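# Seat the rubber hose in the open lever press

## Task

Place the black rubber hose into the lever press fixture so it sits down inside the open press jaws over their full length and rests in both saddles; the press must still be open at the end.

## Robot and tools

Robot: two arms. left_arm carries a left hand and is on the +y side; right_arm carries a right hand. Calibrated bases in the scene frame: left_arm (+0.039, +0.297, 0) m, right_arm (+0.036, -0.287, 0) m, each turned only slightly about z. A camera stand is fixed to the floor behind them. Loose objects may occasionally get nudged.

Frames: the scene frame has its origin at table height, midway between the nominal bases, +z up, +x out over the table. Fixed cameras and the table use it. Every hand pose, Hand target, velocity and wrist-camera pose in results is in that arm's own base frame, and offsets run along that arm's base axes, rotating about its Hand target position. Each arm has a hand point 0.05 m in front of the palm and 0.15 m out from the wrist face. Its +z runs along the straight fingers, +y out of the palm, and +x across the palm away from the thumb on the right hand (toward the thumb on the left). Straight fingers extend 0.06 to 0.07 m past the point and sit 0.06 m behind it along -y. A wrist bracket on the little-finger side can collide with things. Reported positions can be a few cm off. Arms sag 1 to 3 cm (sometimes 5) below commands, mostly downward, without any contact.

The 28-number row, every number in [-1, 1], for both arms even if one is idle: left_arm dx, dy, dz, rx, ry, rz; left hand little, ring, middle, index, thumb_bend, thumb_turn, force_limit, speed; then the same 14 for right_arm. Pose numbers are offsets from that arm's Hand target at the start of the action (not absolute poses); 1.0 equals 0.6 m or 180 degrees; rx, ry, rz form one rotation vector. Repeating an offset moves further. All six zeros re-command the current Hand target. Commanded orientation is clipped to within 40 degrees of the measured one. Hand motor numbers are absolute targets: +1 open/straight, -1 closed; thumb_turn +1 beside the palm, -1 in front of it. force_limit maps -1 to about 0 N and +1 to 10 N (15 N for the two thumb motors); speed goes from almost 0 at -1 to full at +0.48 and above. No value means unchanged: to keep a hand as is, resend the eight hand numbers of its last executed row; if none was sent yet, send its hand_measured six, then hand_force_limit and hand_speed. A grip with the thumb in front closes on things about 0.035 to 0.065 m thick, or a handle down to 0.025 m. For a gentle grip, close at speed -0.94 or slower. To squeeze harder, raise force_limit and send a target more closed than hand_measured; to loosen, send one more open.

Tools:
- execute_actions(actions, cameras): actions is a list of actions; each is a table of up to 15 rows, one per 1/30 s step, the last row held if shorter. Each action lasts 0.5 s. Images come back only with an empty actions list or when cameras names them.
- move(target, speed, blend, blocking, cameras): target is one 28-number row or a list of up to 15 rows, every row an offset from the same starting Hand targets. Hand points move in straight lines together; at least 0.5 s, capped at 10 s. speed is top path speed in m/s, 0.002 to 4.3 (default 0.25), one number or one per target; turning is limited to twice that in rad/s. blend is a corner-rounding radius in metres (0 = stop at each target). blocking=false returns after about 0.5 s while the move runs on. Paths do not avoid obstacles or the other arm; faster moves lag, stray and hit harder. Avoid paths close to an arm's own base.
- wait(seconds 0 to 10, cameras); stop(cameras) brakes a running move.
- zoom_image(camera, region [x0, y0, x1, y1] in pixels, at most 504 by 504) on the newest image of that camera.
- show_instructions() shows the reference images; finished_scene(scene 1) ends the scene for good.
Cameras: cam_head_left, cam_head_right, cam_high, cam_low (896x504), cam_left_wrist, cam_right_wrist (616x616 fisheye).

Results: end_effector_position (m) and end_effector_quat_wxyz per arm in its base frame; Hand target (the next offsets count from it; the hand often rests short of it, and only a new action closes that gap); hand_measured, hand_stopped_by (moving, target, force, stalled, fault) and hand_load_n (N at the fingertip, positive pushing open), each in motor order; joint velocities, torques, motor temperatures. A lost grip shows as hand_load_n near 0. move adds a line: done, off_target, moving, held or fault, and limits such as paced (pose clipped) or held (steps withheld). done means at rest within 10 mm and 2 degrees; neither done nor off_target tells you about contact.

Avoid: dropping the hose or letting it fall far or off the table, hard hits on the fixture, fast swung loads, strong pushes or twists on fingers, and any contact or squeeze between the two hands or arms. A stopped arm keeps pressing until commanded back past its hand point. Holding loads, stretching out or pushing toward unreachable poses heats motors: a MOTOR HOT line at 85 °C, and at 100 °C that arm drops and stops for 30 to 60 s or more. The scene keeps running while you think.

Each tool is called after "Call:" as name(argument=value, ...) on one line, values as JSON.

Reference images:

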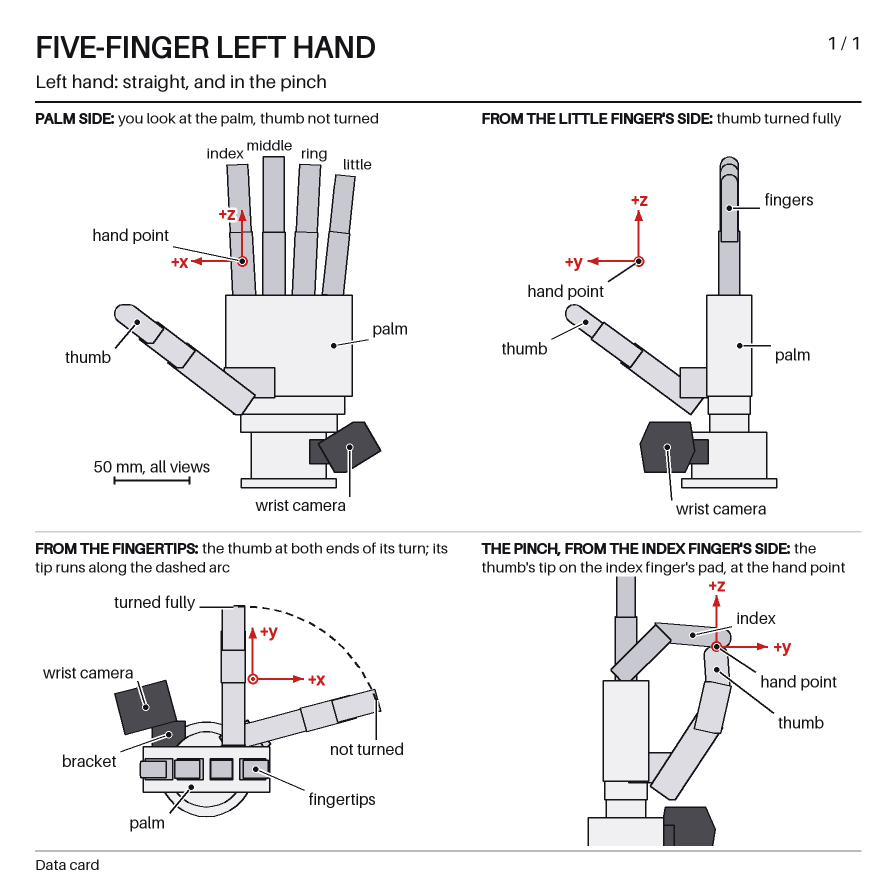

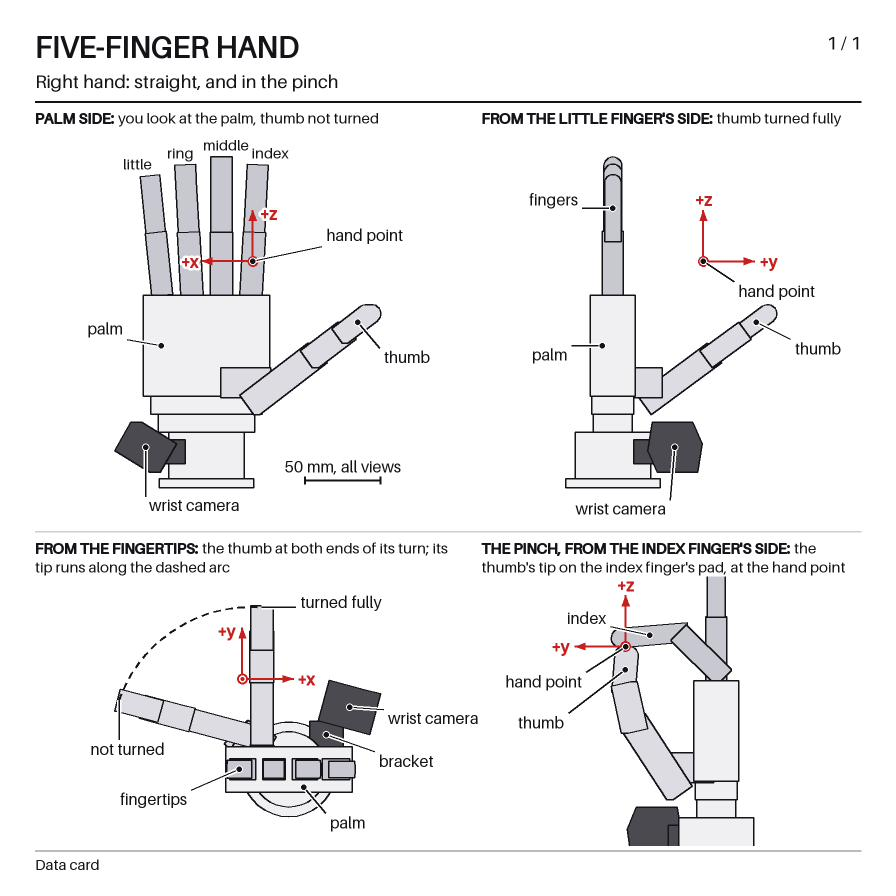

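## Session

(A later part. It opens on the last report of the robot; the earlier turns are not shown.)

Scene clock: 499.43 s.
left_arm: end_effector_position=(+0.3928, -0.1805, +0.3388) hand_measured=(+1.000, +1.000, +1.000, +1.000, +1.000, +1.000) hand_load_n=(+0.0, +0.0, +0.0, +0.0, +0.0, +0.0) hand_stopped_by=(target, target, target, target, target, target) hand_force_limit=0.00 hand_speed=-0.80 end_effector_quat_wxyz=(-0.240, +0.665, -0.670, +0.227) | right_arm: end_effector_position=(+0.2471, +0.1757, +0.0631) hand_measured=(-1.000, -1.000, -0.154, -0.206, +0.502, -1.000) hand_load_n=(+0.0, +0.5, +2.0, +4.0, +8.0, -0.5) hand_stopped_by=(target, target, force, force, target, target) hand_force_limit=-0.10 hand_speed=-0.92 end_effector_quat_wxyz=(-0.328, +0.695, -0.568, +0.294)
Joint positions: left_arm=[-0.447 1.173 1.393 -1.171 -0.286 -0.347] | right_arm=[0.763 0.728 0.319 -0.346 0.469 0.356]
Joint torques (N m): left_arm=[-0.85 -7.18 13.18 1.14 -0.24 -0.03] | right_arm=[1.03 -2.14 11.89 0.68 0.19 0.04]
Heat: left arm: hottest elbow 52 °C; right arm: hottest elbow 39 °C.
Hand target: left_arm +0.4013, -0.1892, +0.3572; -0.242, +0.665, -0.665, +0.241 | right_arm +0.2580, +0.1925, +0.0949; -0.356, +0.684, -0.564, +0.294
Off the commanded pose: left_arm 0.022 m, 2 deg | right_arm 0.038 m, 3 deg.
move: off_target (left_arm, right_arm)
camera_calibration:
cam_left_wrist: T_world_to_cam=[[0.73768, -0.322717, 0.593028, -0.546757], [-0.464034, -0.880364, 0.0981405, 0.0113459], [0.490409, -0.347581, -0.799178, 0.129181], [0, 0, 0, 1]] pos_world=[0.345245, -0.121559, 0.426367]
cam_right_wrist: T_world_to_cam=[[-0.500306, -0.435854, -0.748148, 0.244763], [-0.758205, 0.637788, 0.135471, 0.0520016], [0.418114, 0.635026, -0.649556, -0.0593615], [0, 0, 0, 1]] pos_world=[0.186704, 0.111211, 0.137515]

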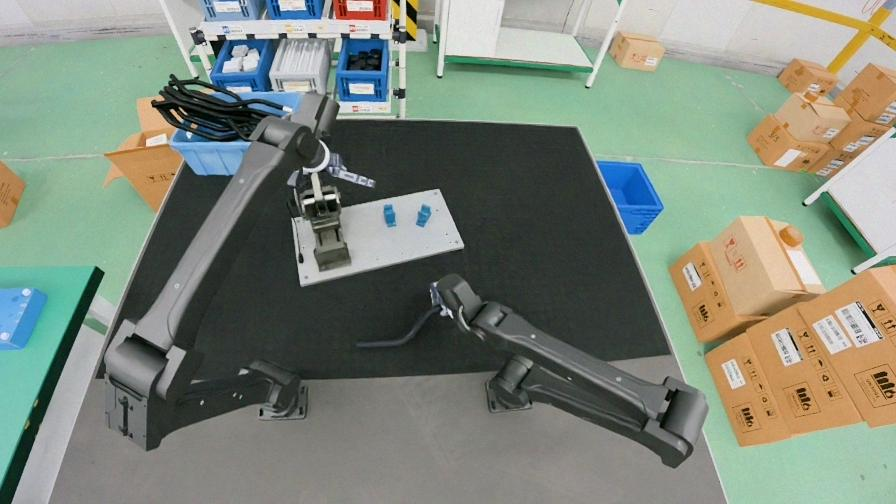

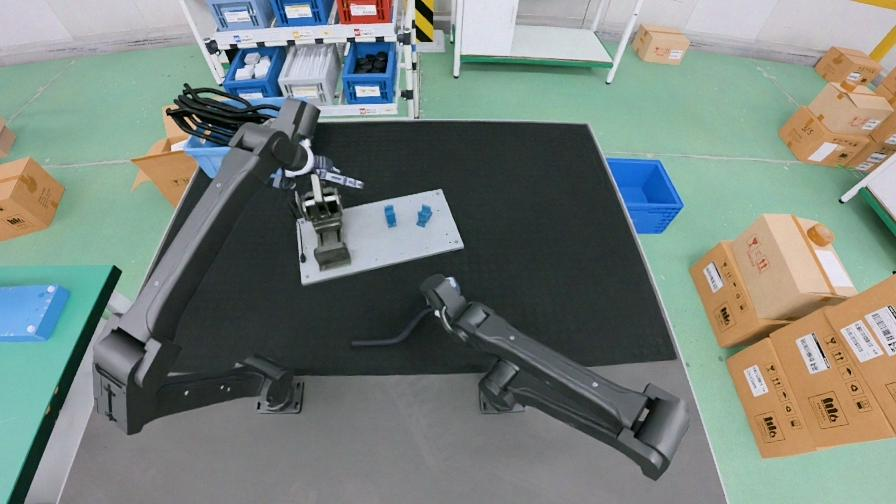

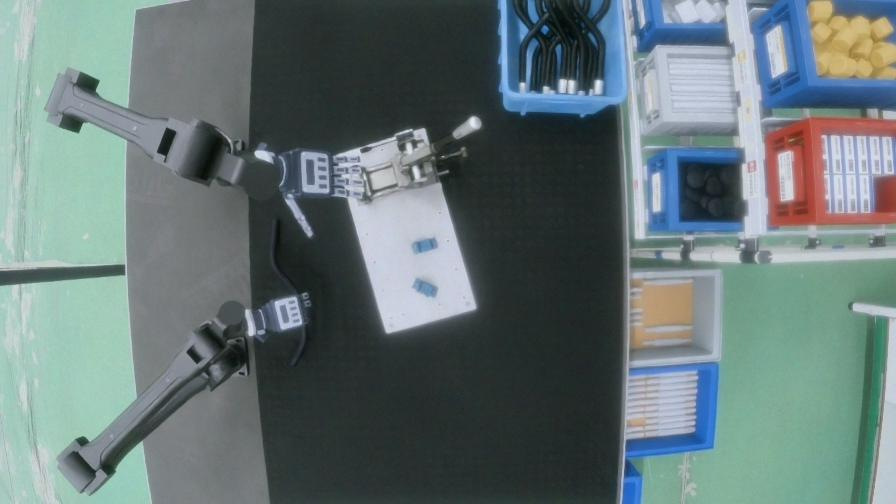

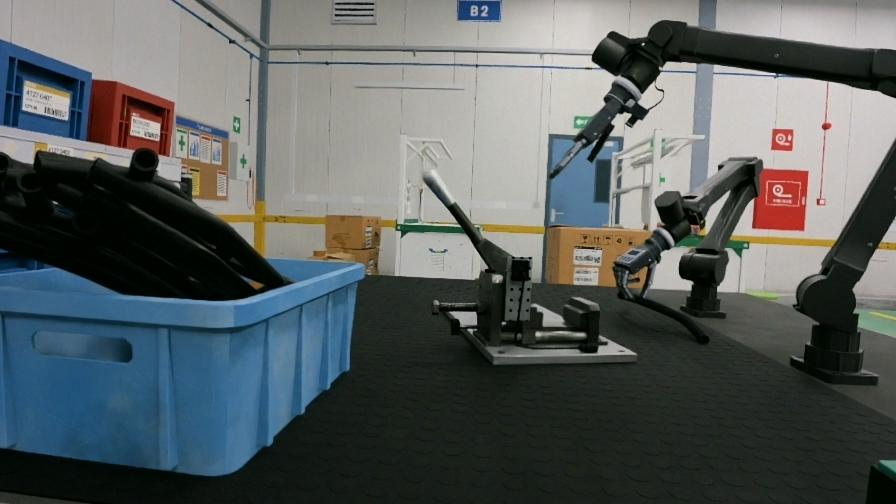

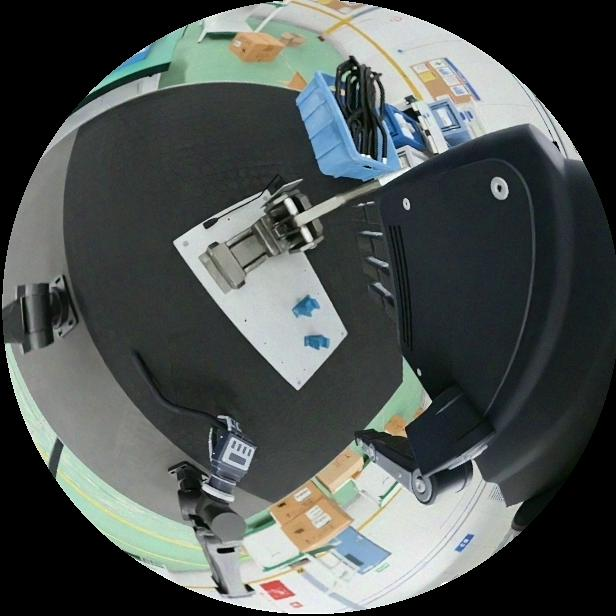

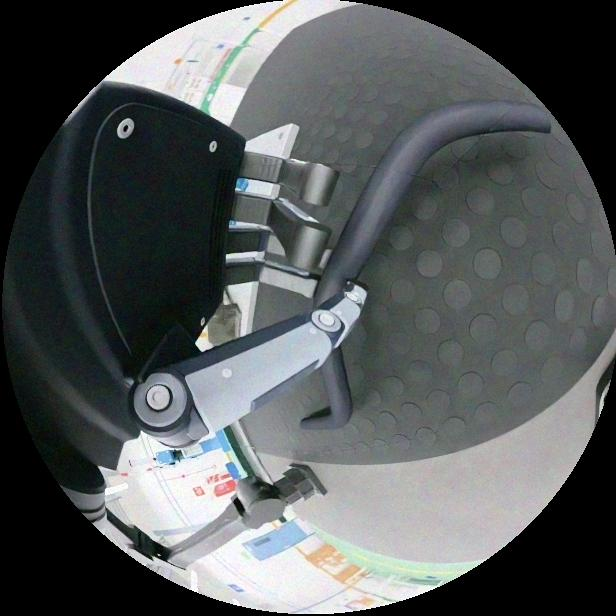

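Call:
move(target=[0,0,0,0,0,0,1,1,1,1,1,1,0,-0.8,0.17,0,0.17,0,0,0,-1,-1,-0.7,-0.7,0.5,-1,-0.1,-0.92], speed=0.1, cameras=["all"])

Call:
zoom_image(camera="cam_low", region=[500, 140, 720, 360])

Call:
zoom_image(camera="cam_right_wrist", region=[230, 70, 560, 430])

Call:
zoom_image(camera="cam_high", region=[240, 130, 480, 370])

Scene clock: 511.17 s.
left_arm: end_effector_position=(+0.3928, -0.1805, +0.3388) hand_measured=(+1.000, +1.000, +1.000, +1.000, +1.000, +1.000) hand_load_n=(+0.0, +0.0, +0.0, +0.0, -0.5, +0.0) hand_stopped_by=(target, target, target, target, target, target) hand_force_limit=0.00 hand_speed=-0.80 end_effector_quat_wxyz=(-0.240, +0.665, -0.670, +0.227) | right_arm: end_effector_position=(+0.3441, +0.1885, +0.1713) hand_measured=(-1.000, -1.000, -0.154, -0.208, +0.502, -1.000) hand_load_n=(+0.5, +0.0, +4.0, +0.0, +5.5, +0.0) hand_stopped_by=(target, target, force, force, target, target) hand_force_limit=-0.10 hand_speed=-0.92 end_effector_quat_wxyz=(-0.344, +0.692, -0.567, +0.287)
Joint positions: left_arm=[-0.447 1.173 1.393 -1.171 -0.286 -0.347] | right_arm=[0.531 0.9 0.67 -0.441 0.271 0.201]
Joint torques (N m): left_arm=[-0.73 -6.71 13.2 1.11 -0.24 -0.03] | right_arm=[-0.79 -3.14 12.55 0.75 0 -0.18]
Heat: left arm: hottest elbow 52 °C; right arm: hottest elbow 42 °C.
Hand target: left_arm +0.4013, -0.1892, +0.3572; -0.242, +0.665, -0.665, +0.241 | right_arm +0.3601, +0.1923, +0.1969; -0.356, +0.684, -0.565, +0.294
Off the commanded pose: left_arm 0.022 m, 2 deg | right_arm 0.030 m, 2 deg.
move: off_target (left_arm, right_arm)
camera_calibration:
cam_left_wrist: T_world_to_cam=[[0.73768, -0.322717, 0.593028, -0.546757], [-0.464034, -0.880364, 0.0981405, 0.0113459], [0.490409, -0.347581, -0.799178, 0.129181], [0, 0, 0, 1]] pos_world=[0.345245, -0.121559, 0.426367]
cam_right_wrist: T_world_to_cam=[[-0.48791, -0.416992, -0.766852, 0.375148], [-0.76705, 0.624129, 0.148653, 0.106133], [0.416627, 0.660743, -0.624372, -0.0464655], [0, 0, 0, 1]] pos_world=[0.283807, 0.120895, 0.242895]

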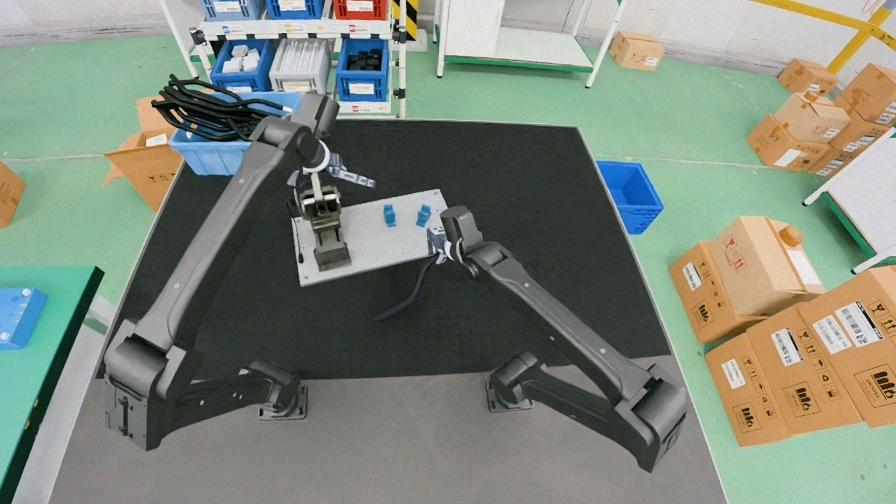

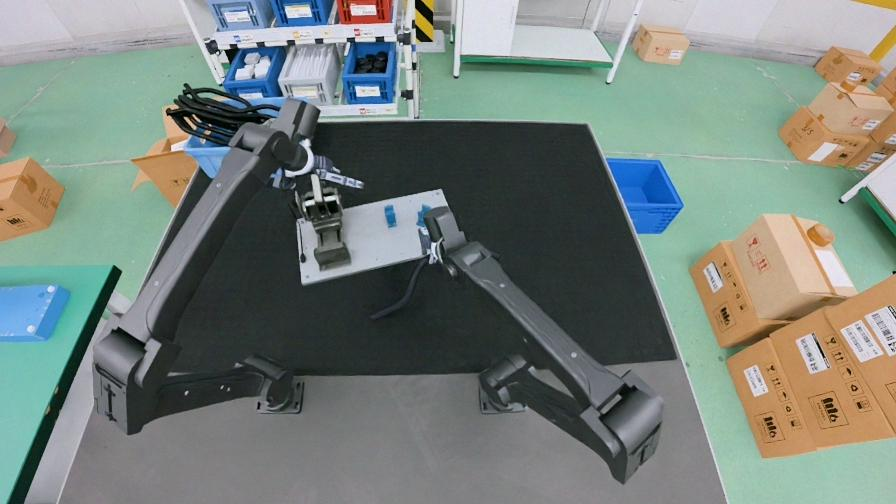

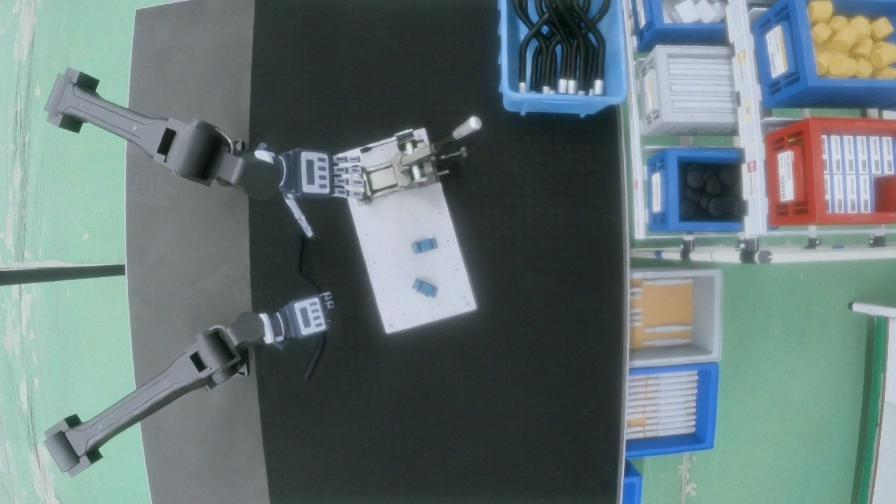

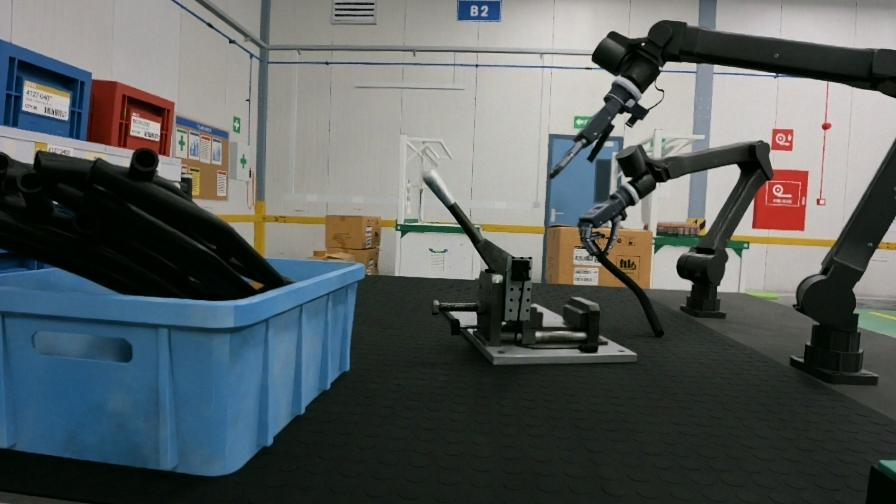

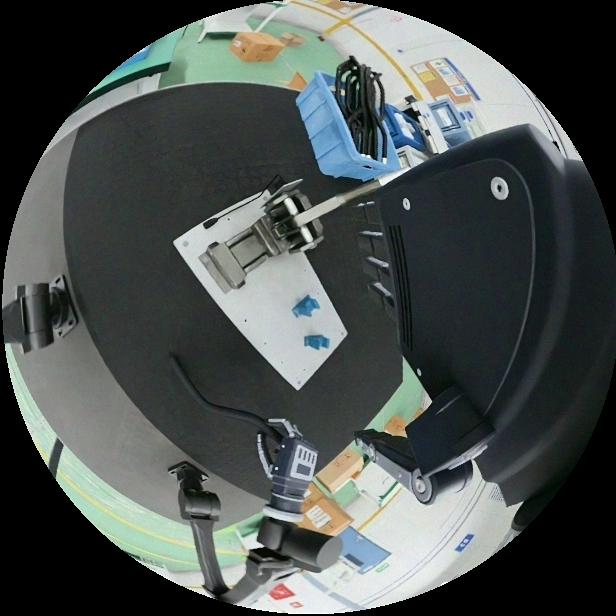

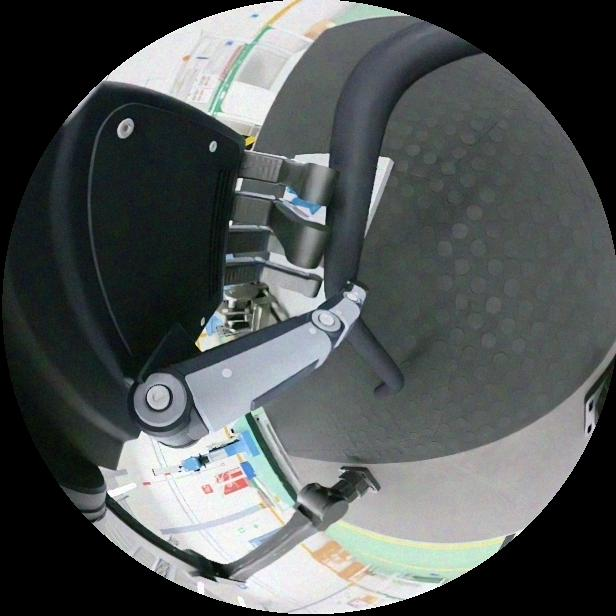

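Scaled by 2.291 from the camera's 896x504 image, which has a finer 1280x720 frame.

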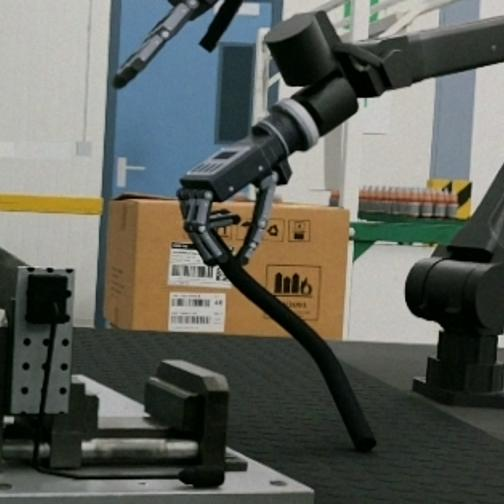

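Scaled by 1.400 from the camera's 616x616 image, which has a finer 880x880 frame.

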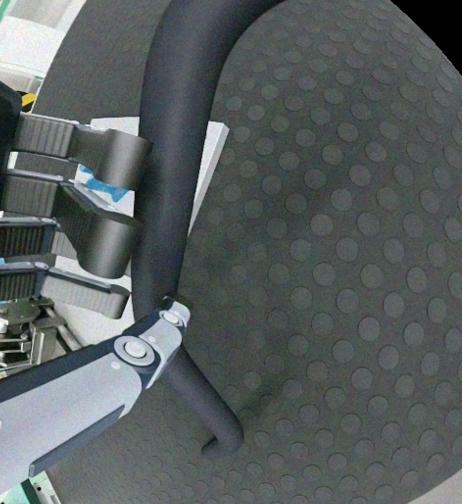

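Scaled by 2.100 from the camera's 896x504 image, which has a finer 1280x720 frame.

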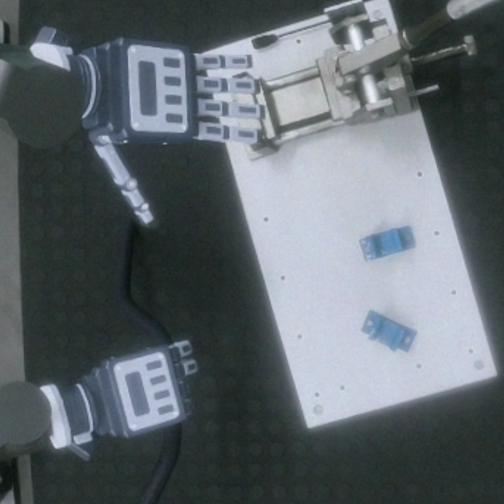

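Call:
move(target=[0,0,0,0,0,0,1,1,1,1,1,1,0,-0.8,0,0,0.15,0,0,0,-1,-1,-0.7,-0.7,0.5,-1,-0.1,-0.92], speed=0.1, cameras=["cam_low","cam_high","cam_right_wrist"])

Call:
zoom_image(camera="cam_low", region=[500, 100, 720, 340])

Scene clock: 577.37 s.
left_arm: end_effector_position=(+0.3928, -0.1805, +0.3388) hand_measured=(+1.000, +1.000, +1.000, +1.000, +1.000, +1.000) hand_load_n=(+0.0, +0.0, +0.0, +0.0, +0.0, +0.0) hand_stopped_by=(target, target, target, target, target, target) hand_force_limit=0.00 hand_speed=-0.80 end_effector_quat_wxyz=(-0.240, +0.665, -0.670, +0.227) | right_arm: end_effector_position=(+0.3496, +0.1916, +0.2539) hand_measured=(-1.000, -1.000, -0.154, -0.208, +0.502, -1.000) hand_load_n=(+0.0, +0.0, +3.5, +0.0, +5.5, +0.0) hand_stopped_by=(target, target, force, force, target, target) hand_force_limit=-0.10 hand_speed=-0.92 end_effector_quat_wxyz=(-0.336, +0.696, -0.567, +0.284)
Joint positions: left_arm=[-0.447 1.173 1.393 -1.171 -0.286 -0.347] | right_arm=[0.531 0.9 0.896 -0.685 0.271 0.2]
Joint torques (N m): left_arm=[-0.73 -6.89 13.19 1.11 -0.21 -0.04] | right_arm=[-0.79 -4.84 12.72 0.77 0.01 -0.1]
Heat: left arm: hottest elbow 52 °C; right arm: hottest elbow 45 °C.
Hand target: left_arm +0.4013, -0.1892, +0.3572; -0.242, +0.665, -0.665, +0.241 | right_arm +0.3601, +0.1923, +0.2870; -0.356, +0.684, -0.564, +0.294
Off the commanded pose: left_arm 0.022 m, 2 deg | right_arm 0.035 m, 3 deg.
move: off_target (left_arm, right_arm)
camera_calibration:
cam_right_wrist: T_world_to_cam=[[-0.498734, -0.425526, -0.755111, 0.444903], [-0.765544, 0.624795, 0.153535, 0.0941894], [0.406456, 0.654644, -0.637365, 0.00881824], [0, 0, 0, 1]] pos_world=[0.29041, 0.124696, 0.327111]
Images, in order (width x height): cam_high 896x504, cam_low 896x504, cam_right_wrist 616x616.

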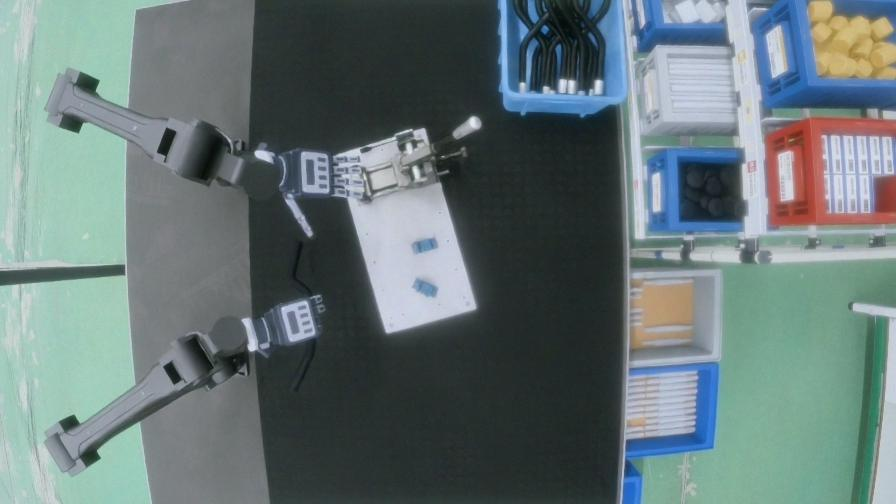

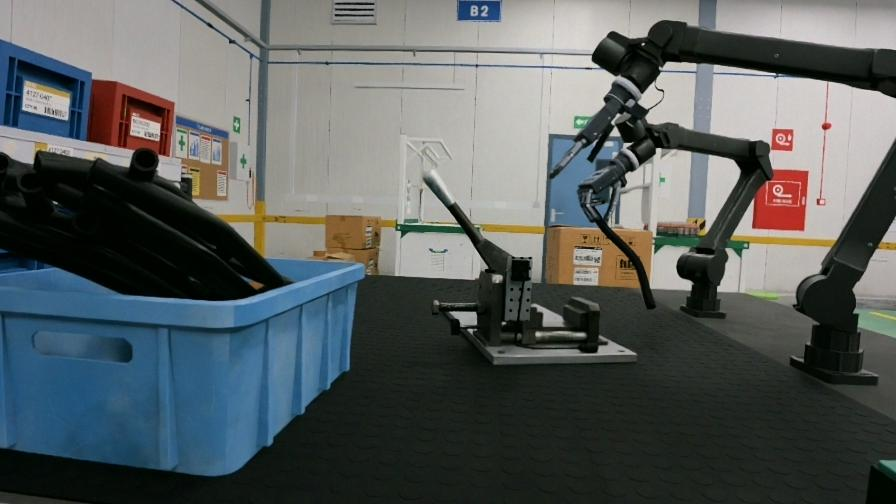

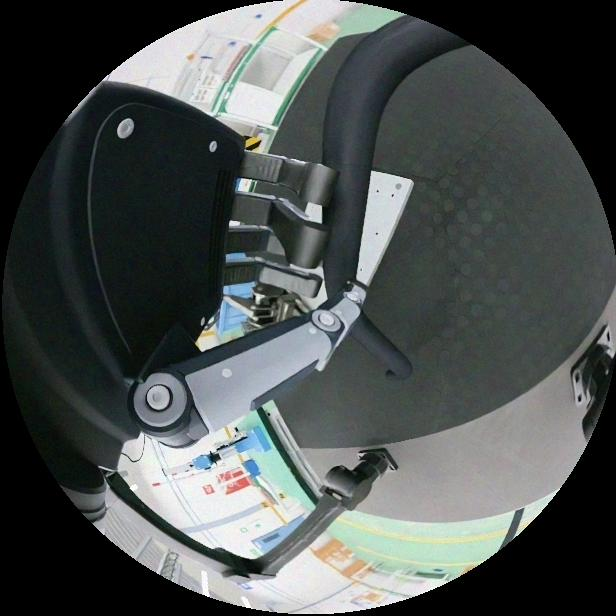

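Scaled by 2.100 from the camera's 896x504 image, which has a finer 1280x720 frame.

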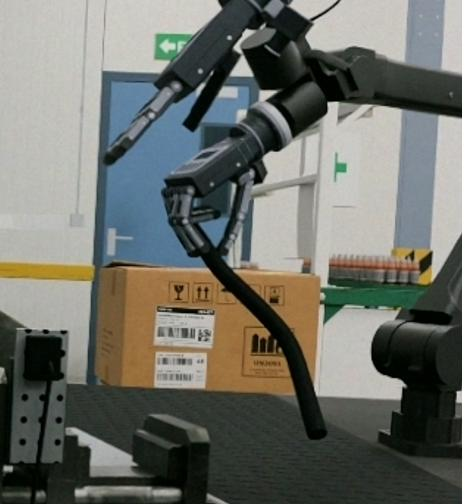

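Call:
move(target=[0,0.333,0,0,0,0,1,1,1,1,1,1,0,-0.8,0,0,-0.395,0,0,0,-1,-1,-0.7,-0.7,0.5,-1,-0.1,-0.92], speed=0.1, cameras=["cam_low","cam_high","cam_right_wrist","cam_left_wrist"])

Call:
zoom_image(camera="cam_low", region=[500, 200, 720, 340])

Call:
zoom_image(camera="cam_high", region=[240, 160, 480, 400])

Scene clock: 629.53 s.
left_arm: end_effector_position=(+0.4009, +0.0082, +0.3573) hand_measured=(+1.000, +1.000, +1.000, +1.000, +1.000, +1.000) hand_load_n=(+0.0, +0.0, +0.0, -0.5, +0.0, +0.0) hand_stopped_by=(target, target, target, target, target, target) hand_force_limit=0.00 hand_speed=-0.80 end_effector_quat_wxyz=(-0.237, +0.669, -0.663, +0.239) | right_arm: end_effector_position=(+0.3592, +0.1926, +0.0529) hand_measured=(-1.000, -1.000, -0.154, -0.208, +0.502, -1.000) hand_load_n=(+0.0, +0.5, +4.5, +0.0, +5.5, +0.0) hand_stopped_by=(target, target, force, force, target, target) hand_force_limit=-0.10 hand_speed=-0.92 end_effector_quat_wxyz=(-0.352, +0.688, -0.561, +0.295)
Joint positions: left_arm=[0.123 1.104 1.379 -1.163 0.079 0.086] | right_arm=[0.523 1.148 0.452 0.053 0.271 0.184]
Joint torques (N m): left_arm=[0.21 -7.41 8.57 2.07 0.11 0.21] | right_arm=[-0.21 -5.01 6.23 1.92 -0.02 0.07]
Motor temperatures (°C): left_arm=[28 34 53 29 24 24] | right_arm=[33 33 52 26 29 25]
Heat: left arm: hottest elbow 53 °C; right arm: hottest elbow 52 °C.
Hand target: left_arm +0.4013, +0.0105, +0.3573; -0.242, +0.664, -0.665, +0.242 | right_arm +0.3599, +0.1924, +0.0498; -0.356, +0.684, -0.565, +0.294
Off the commanded pose: left_arm 0.002 m, 1 deg | right_arm 0.003 m, 1 deg.
move: done
camera_calibration:
cam_left_wrist: T_world_to_cam=[[0.732228, -0.301255, 0.610809, -0.50711], [-0.458527, -0.8812, 0.115061, 0.171124], [0.503583, -0.364323, -0.783373, 0.194695], [0, 0, 0, 1]] pos_world=[0.35174, 0.0689572, 0.442577]
cam_right_wrist: T_world_to_cam=[[-0.465272, -0.417964, -0.780274, 0.28623], [-0.772666, 0.62185, 0.127633, 0.136227], [0.431867, 0.662275, -0.612276, -0.135852], [0, 0, 0, 1]] pos_world=[0.297103, 0.124892, 0.122772]
Images, in order (width x height): cam_high 896x504, cam_low 896x504, cam_left_wrist 616x616, cam_right_wrist 616x616.

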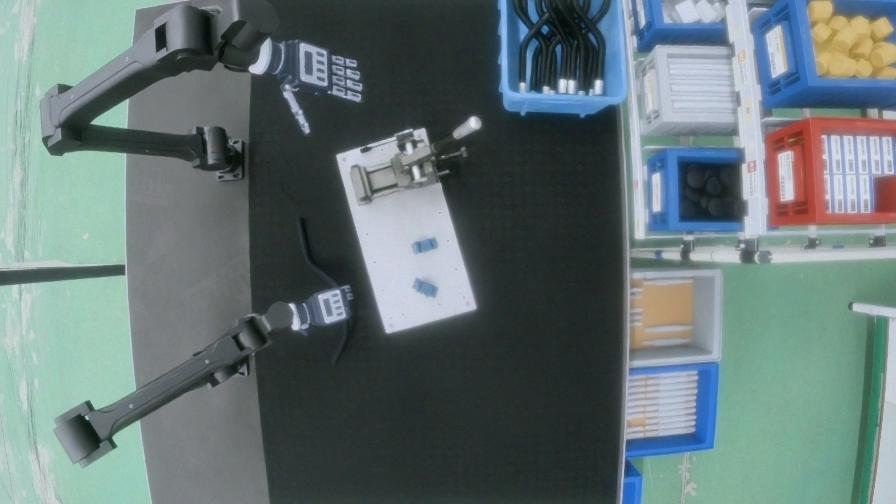

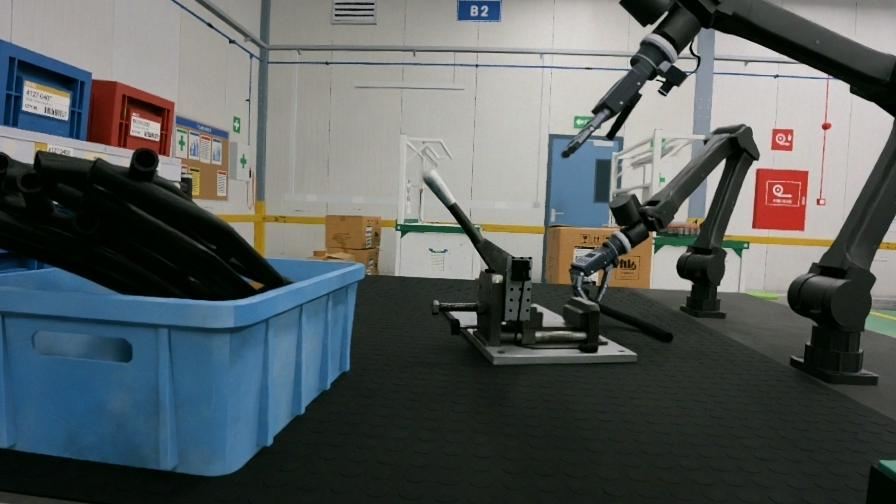

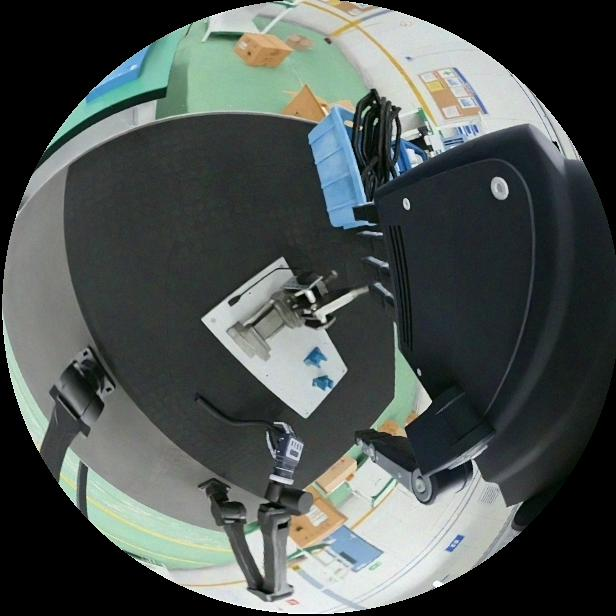

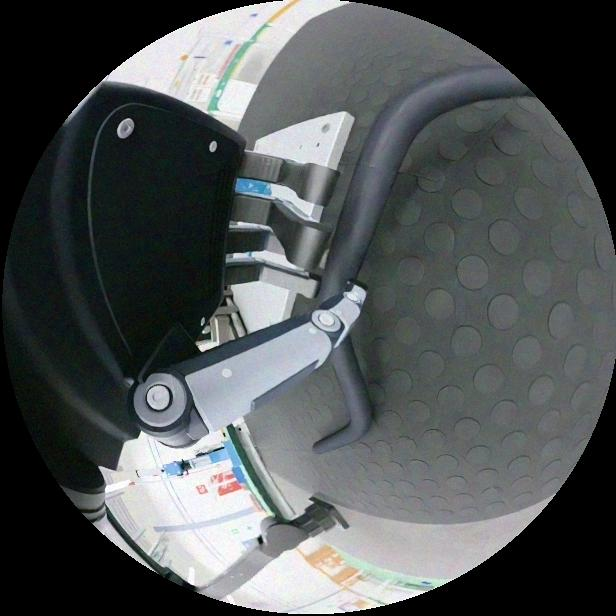

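Scaled by 2.291 from the camera's 896x504 image, which has a finer 1280x720 frame.

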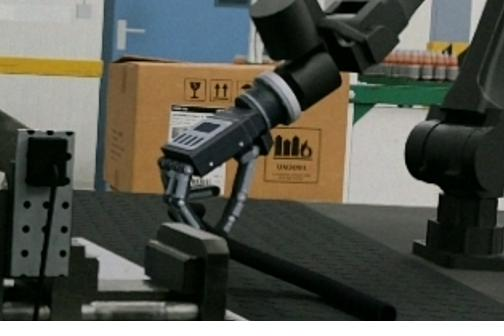

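Scaled by 2.100 from the camera's 896x504 image, which has a finer 1280x720 frame.

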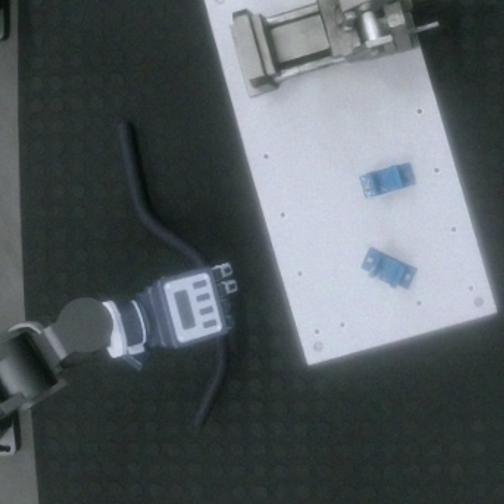

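Call:
move(target=[0,0,0,0,0,0,1,1,1,1,1,1,0,-0.8,0,0,-0.053,0,0,0,-1,-1,-0.7,-0.7,0.5,-1,-0.1,-0.92], speed=0.06, cameras=["cam_right_wrist"])

Scene clock: 634.97 s.
left_arm: end_effector_position=(+0.4009, +0.0082, +0.3573) hand_measured=(+1.000, +1.000, +1.000, +1.000, +1.000, +1.000) hand_load_n=(+0.0, +0.0, +0.0, -0.5, +0.0, +0.0) hand_stopped_by=(target, target, target, target, target, target) hand_force_limit=0.00 hand_speed=-0.80 end_effector_quat_wxyz=(-0.237, +0.669, -0.663, +0.239) | right_arm: end_effector_position=(+0.3621, +0.1943, +0.0249) hand_measured=(-1.000, -1.000, -0.154, -0.208, +0.502, -1.000) hand_load_n=(+0.0, +0.0, +5.5, +0.5, +5.0, +0.0) hand_stopped_by=(target, target, force, force, target, target) hand_force_limit=-0.10 hand_speed=-0.92 end_effector_quat_wxyz=(-0.357, +0.686, -0.560, +0.297)
Joint positions: left_arm=[0.123 1.104 1.379 -1.163 0.079 0.087] | right_arm=[0.523 1.245 0.415 0.199 0.271 0.184]
Joint torques (N m): left_arm=[-0.03 -7.3 8.44 1.99 0.13 0.24] | right_arm=[-0.21 -5.25 5.24 1.89 -0.02 0.07]
Heat: left arm: hottest elbow 52 °C; right arm: hottest elbow 50 °C.
Hand target: left_arm +0.4013, +0.0105, +0.3573; -0.242, +0.664, -0.665, +0.241 | right_arm +0.3599, +0.1924, +0.0180; -0.356, +0.684, -0.565, +0.294
Off the commanded pose: left_arm 0.002 m, 1 deg | right_arm 0.007 m, 1 deg.
move: done
camera_calibration:
cam_right_wrist: T_world_to_cam=[[-0.458315, -0.414007, -0.786477, 0.263285], [-0.773798, 0.621191, 0.123927, 0.141655], [0.437246, 0.665372, -0.605059, -0.158084], [0, 0, 0, 1]] pos_world=[0.299401, 0.126192, 0.0938631]
Images, in order (width x height): cam_right_wrist 616x616.

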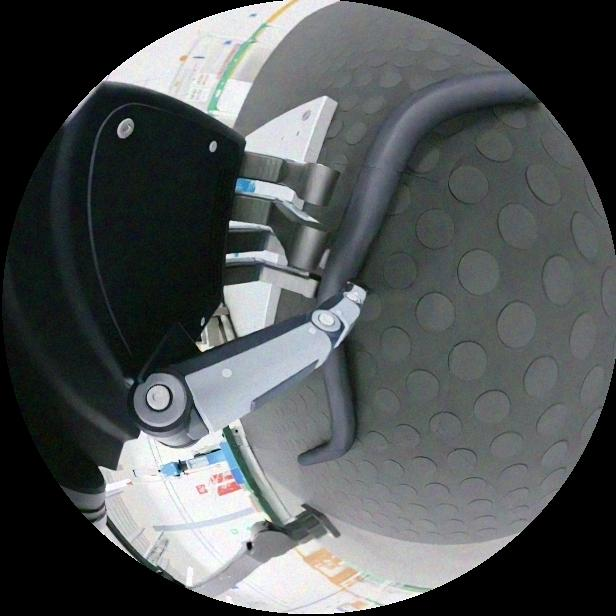

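Call:
execute_actions(actions=[[[0,0,0,0,0,0,1,1,1,1,1,1,0,-0.8,0,0,0,0,0,0,-1,-1,0.3,0.3,0.5,-1,-0.1,-0.8]]])

Call:
move(target=[0,0,0,0,0,0,1,1,1,1,1,1,0,-0.8,-0.01,0,0.18,0,0,0,-1,-1,0.3,0.3,0.5,-1,-0.1,-0.8], speed=0.15, cameras=["cam_right_wrist","cam_high","cam_left_wrist"])

Call:
zoom_image(camera="cam_high", region=[270, 200, 390, 380])

Call:
zoom_image(camera="cam_right_wrist", region=[230, 70, 560, 430])

Scene clock: 644.37 s.
left_arm: end_effector_position=(+0.4009, +0.0082, +0.3573) hand_measured=(+1.000, +1.000, +1.000, +1.000, +1.000, +1.000) hand_load_n=(+0.0, +0.0, -0.5, +0.0, +0.0, +0.0) hand_stopped_by=(target, target, target, target, target, target) hand_force_limit=0.00 hand_speed=-0.80 end_effector_quat_wxyz=(-0.237, +0.669, -0.663, +0.239) | right_arm: end_effector_position=(+0.3620, +0.1944, +0.0249) hand_measured=(-1.000, -1.000, +0.300, +0.300, +0.500, -1.000) hand_load_n=(+0.0, +0.0, +0.0, +0.0, +0.0, +0.0) hand_stopped_by=(target, target, target, target, target, target) hand_force_limit=-0.10 hand_speed=-0.80 end_effector_quat_wxyz=(-0.357, +0.686, -0.560, +0.297)
Joint positions: left_arm=[0.123 1.104 1.379 -1.163 0.079 0.087] | right_arm=[0.523 1.245 0.415 0.199 0.271 0.184]
Joint torques (N m): left_arm=[0.26 -7.36 8.54 2.07 0.14 0.25] | right_arm=[-0.21 -5.25 5.24 1.89 0 0.07]
Motor temperatures (°C): left_arm=[28 34 52 29 24 24] | right_arm=[33 33 47 26 29 25]
Heat: left arm: hottest elbow 52 °C; right arm: hottest elbow 47 °C.
Hand target: left_arm +0.4013, +0.0105, +0.3573; -0.242, +0.664, -0.665, +0.241 | right_arm +0.3599, +0.1924, +0.0180; -0.356, +0.684, -0.565, +0.294
Off the commanded pose: left_arm 0.002 m, 1 deg | right_arm 0.008 m, 1 deg.

Scene clock: 645.63 s.
left_arm: end_effector_position=(+0.4009, +0.0082, +0.3573) hand_measured=(+1.000, +1.000, +1.000, +1.000, +1.000, +1.000) hand_load_n=(+0.0, +0.0, +0.0, +0.0, +0.0, +0.0) hand_stopped_by=(target, target, target, target, target, target) hand_force_limit=0.00 hand_speed=-0.80 end_effector_quat_wxyz=(-0.237, +0.669, -0.663, +0.239) | right_arm: end_effector_position=(+0.3424, +0.1827, +0.1036) hand_measured=(-1.000, -1.000, +0.300, +0.300, +0.500, -1.000) hand_load_n=(+0.0, +0.0, +0.0, -0.5, +0.0, +0.0) hand_stopped_by=(target, target, target, target, target, target) hand_force_limit=-0.10 hand_speed=-0.80 end_effector_quat_wxyz=(-0.340, +0.693, -0.565, +0.291)
Joint positions: left_arm=[0.123 1.104 1.379 -1.163 0.079 0.087] | right_arm=[0.523 0.972 0.52 -0.221 0.273 0.188]
Joint torques (N m): left_arm=[0.38 -7.77 8.46 2.06 0.12 0.23] | right_arm=[0.56 -4.66 11.06 0.7 0.19 0.11]
Heat: left arm: hottest elbow 52 °C; right arm: hottest elbow 47 °C.
Hand target: left_arm +0.4013, +0.0105, +0.3573; -0.242, +0.664, -0.665, +0.241 | right_arm +0.3540, +0.1925, +0.1261; -0.356, +0.684, -0.564, +0.294
Off the commanded pose: left_arm 0.002 m, 1 deg | right_arm 0.027 m, 2 deg.
move: off_target (right_arm)
camera_calibration:
cam_left_wrist: T_world_to_cam=[[0.732067, -0.301955, 0.610657, -0.506999], [-0.459009, -0.881005, 0.114634, 0.171458], [0.503378, -0.364217, -0.783554, 0.194918], [0, 0, 0, 1]] pos_world=[0.35174, 0.0689567, 0.442677]
cam_right_wrist: T_world_to_cam=[[-0.487445, -0.425239, -0.762607, 0.320924], [-0.766207, 0.627149, 0.14004, 0.118554], [0.418718, 0.652576, -0.631522, -0.0827185], [0, 0, 0, 1]] pos_world=[0.281906, 0.116098, 0.175898]
Images, in order (width x height): cam_high 896x504, cam_left_wrist 616x616, cam_right_wrist 616x616.

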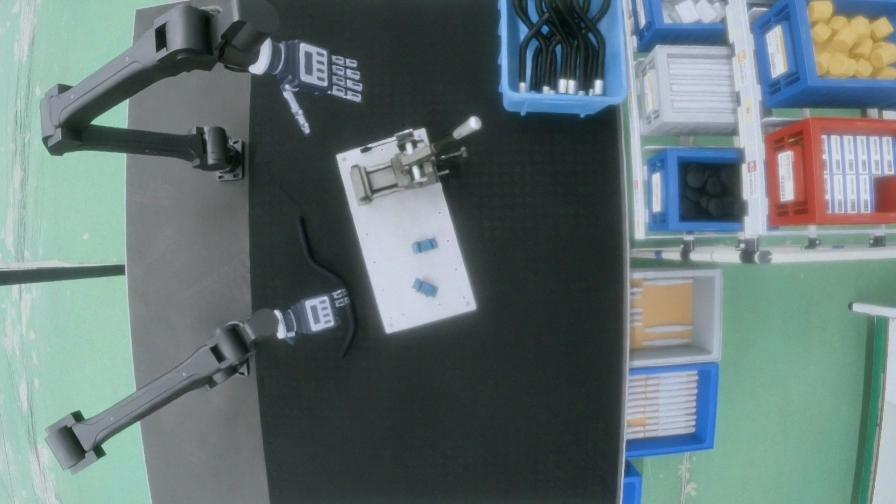

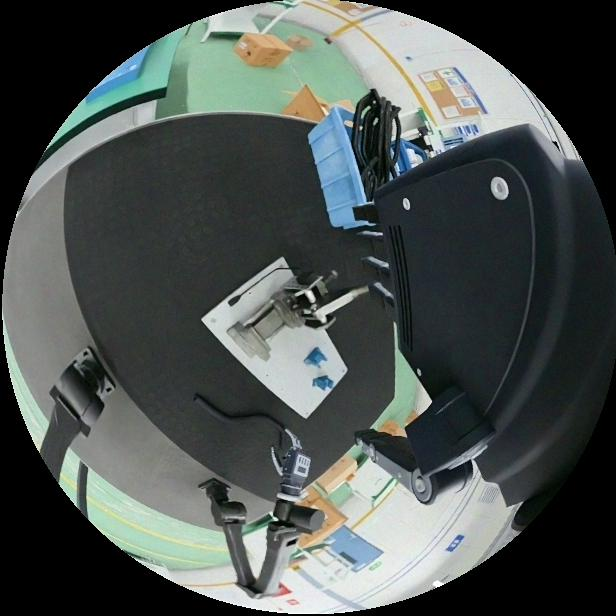

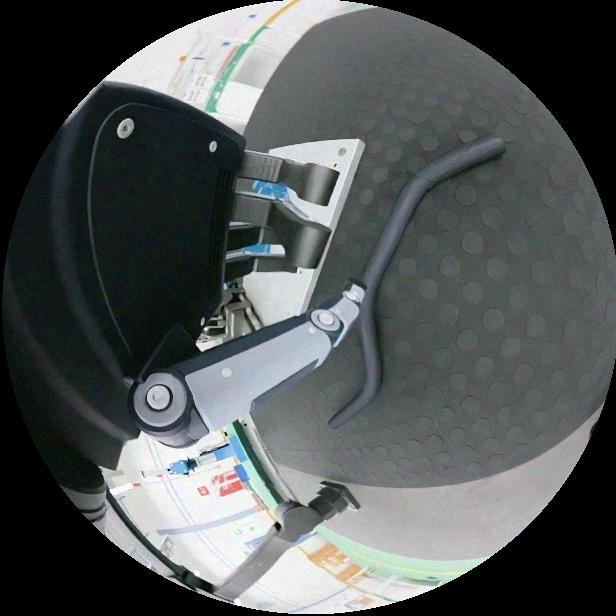

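Scaled by 2.800 from the camera's 896x504 image, which has a finer 1280x720 frame.

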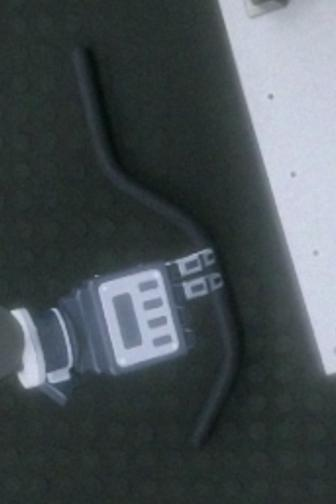

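Scaled by 1.400 from the camera's 616x616 image, which has a finer 880x880 frame.

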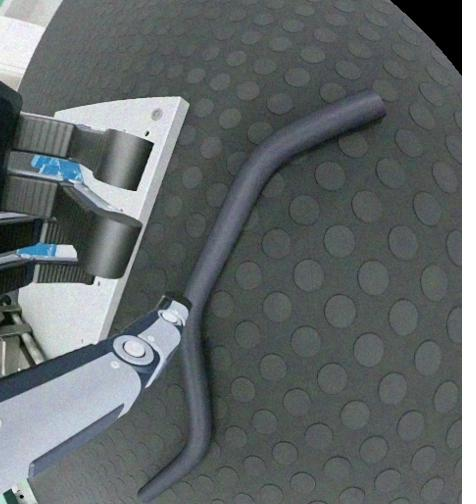

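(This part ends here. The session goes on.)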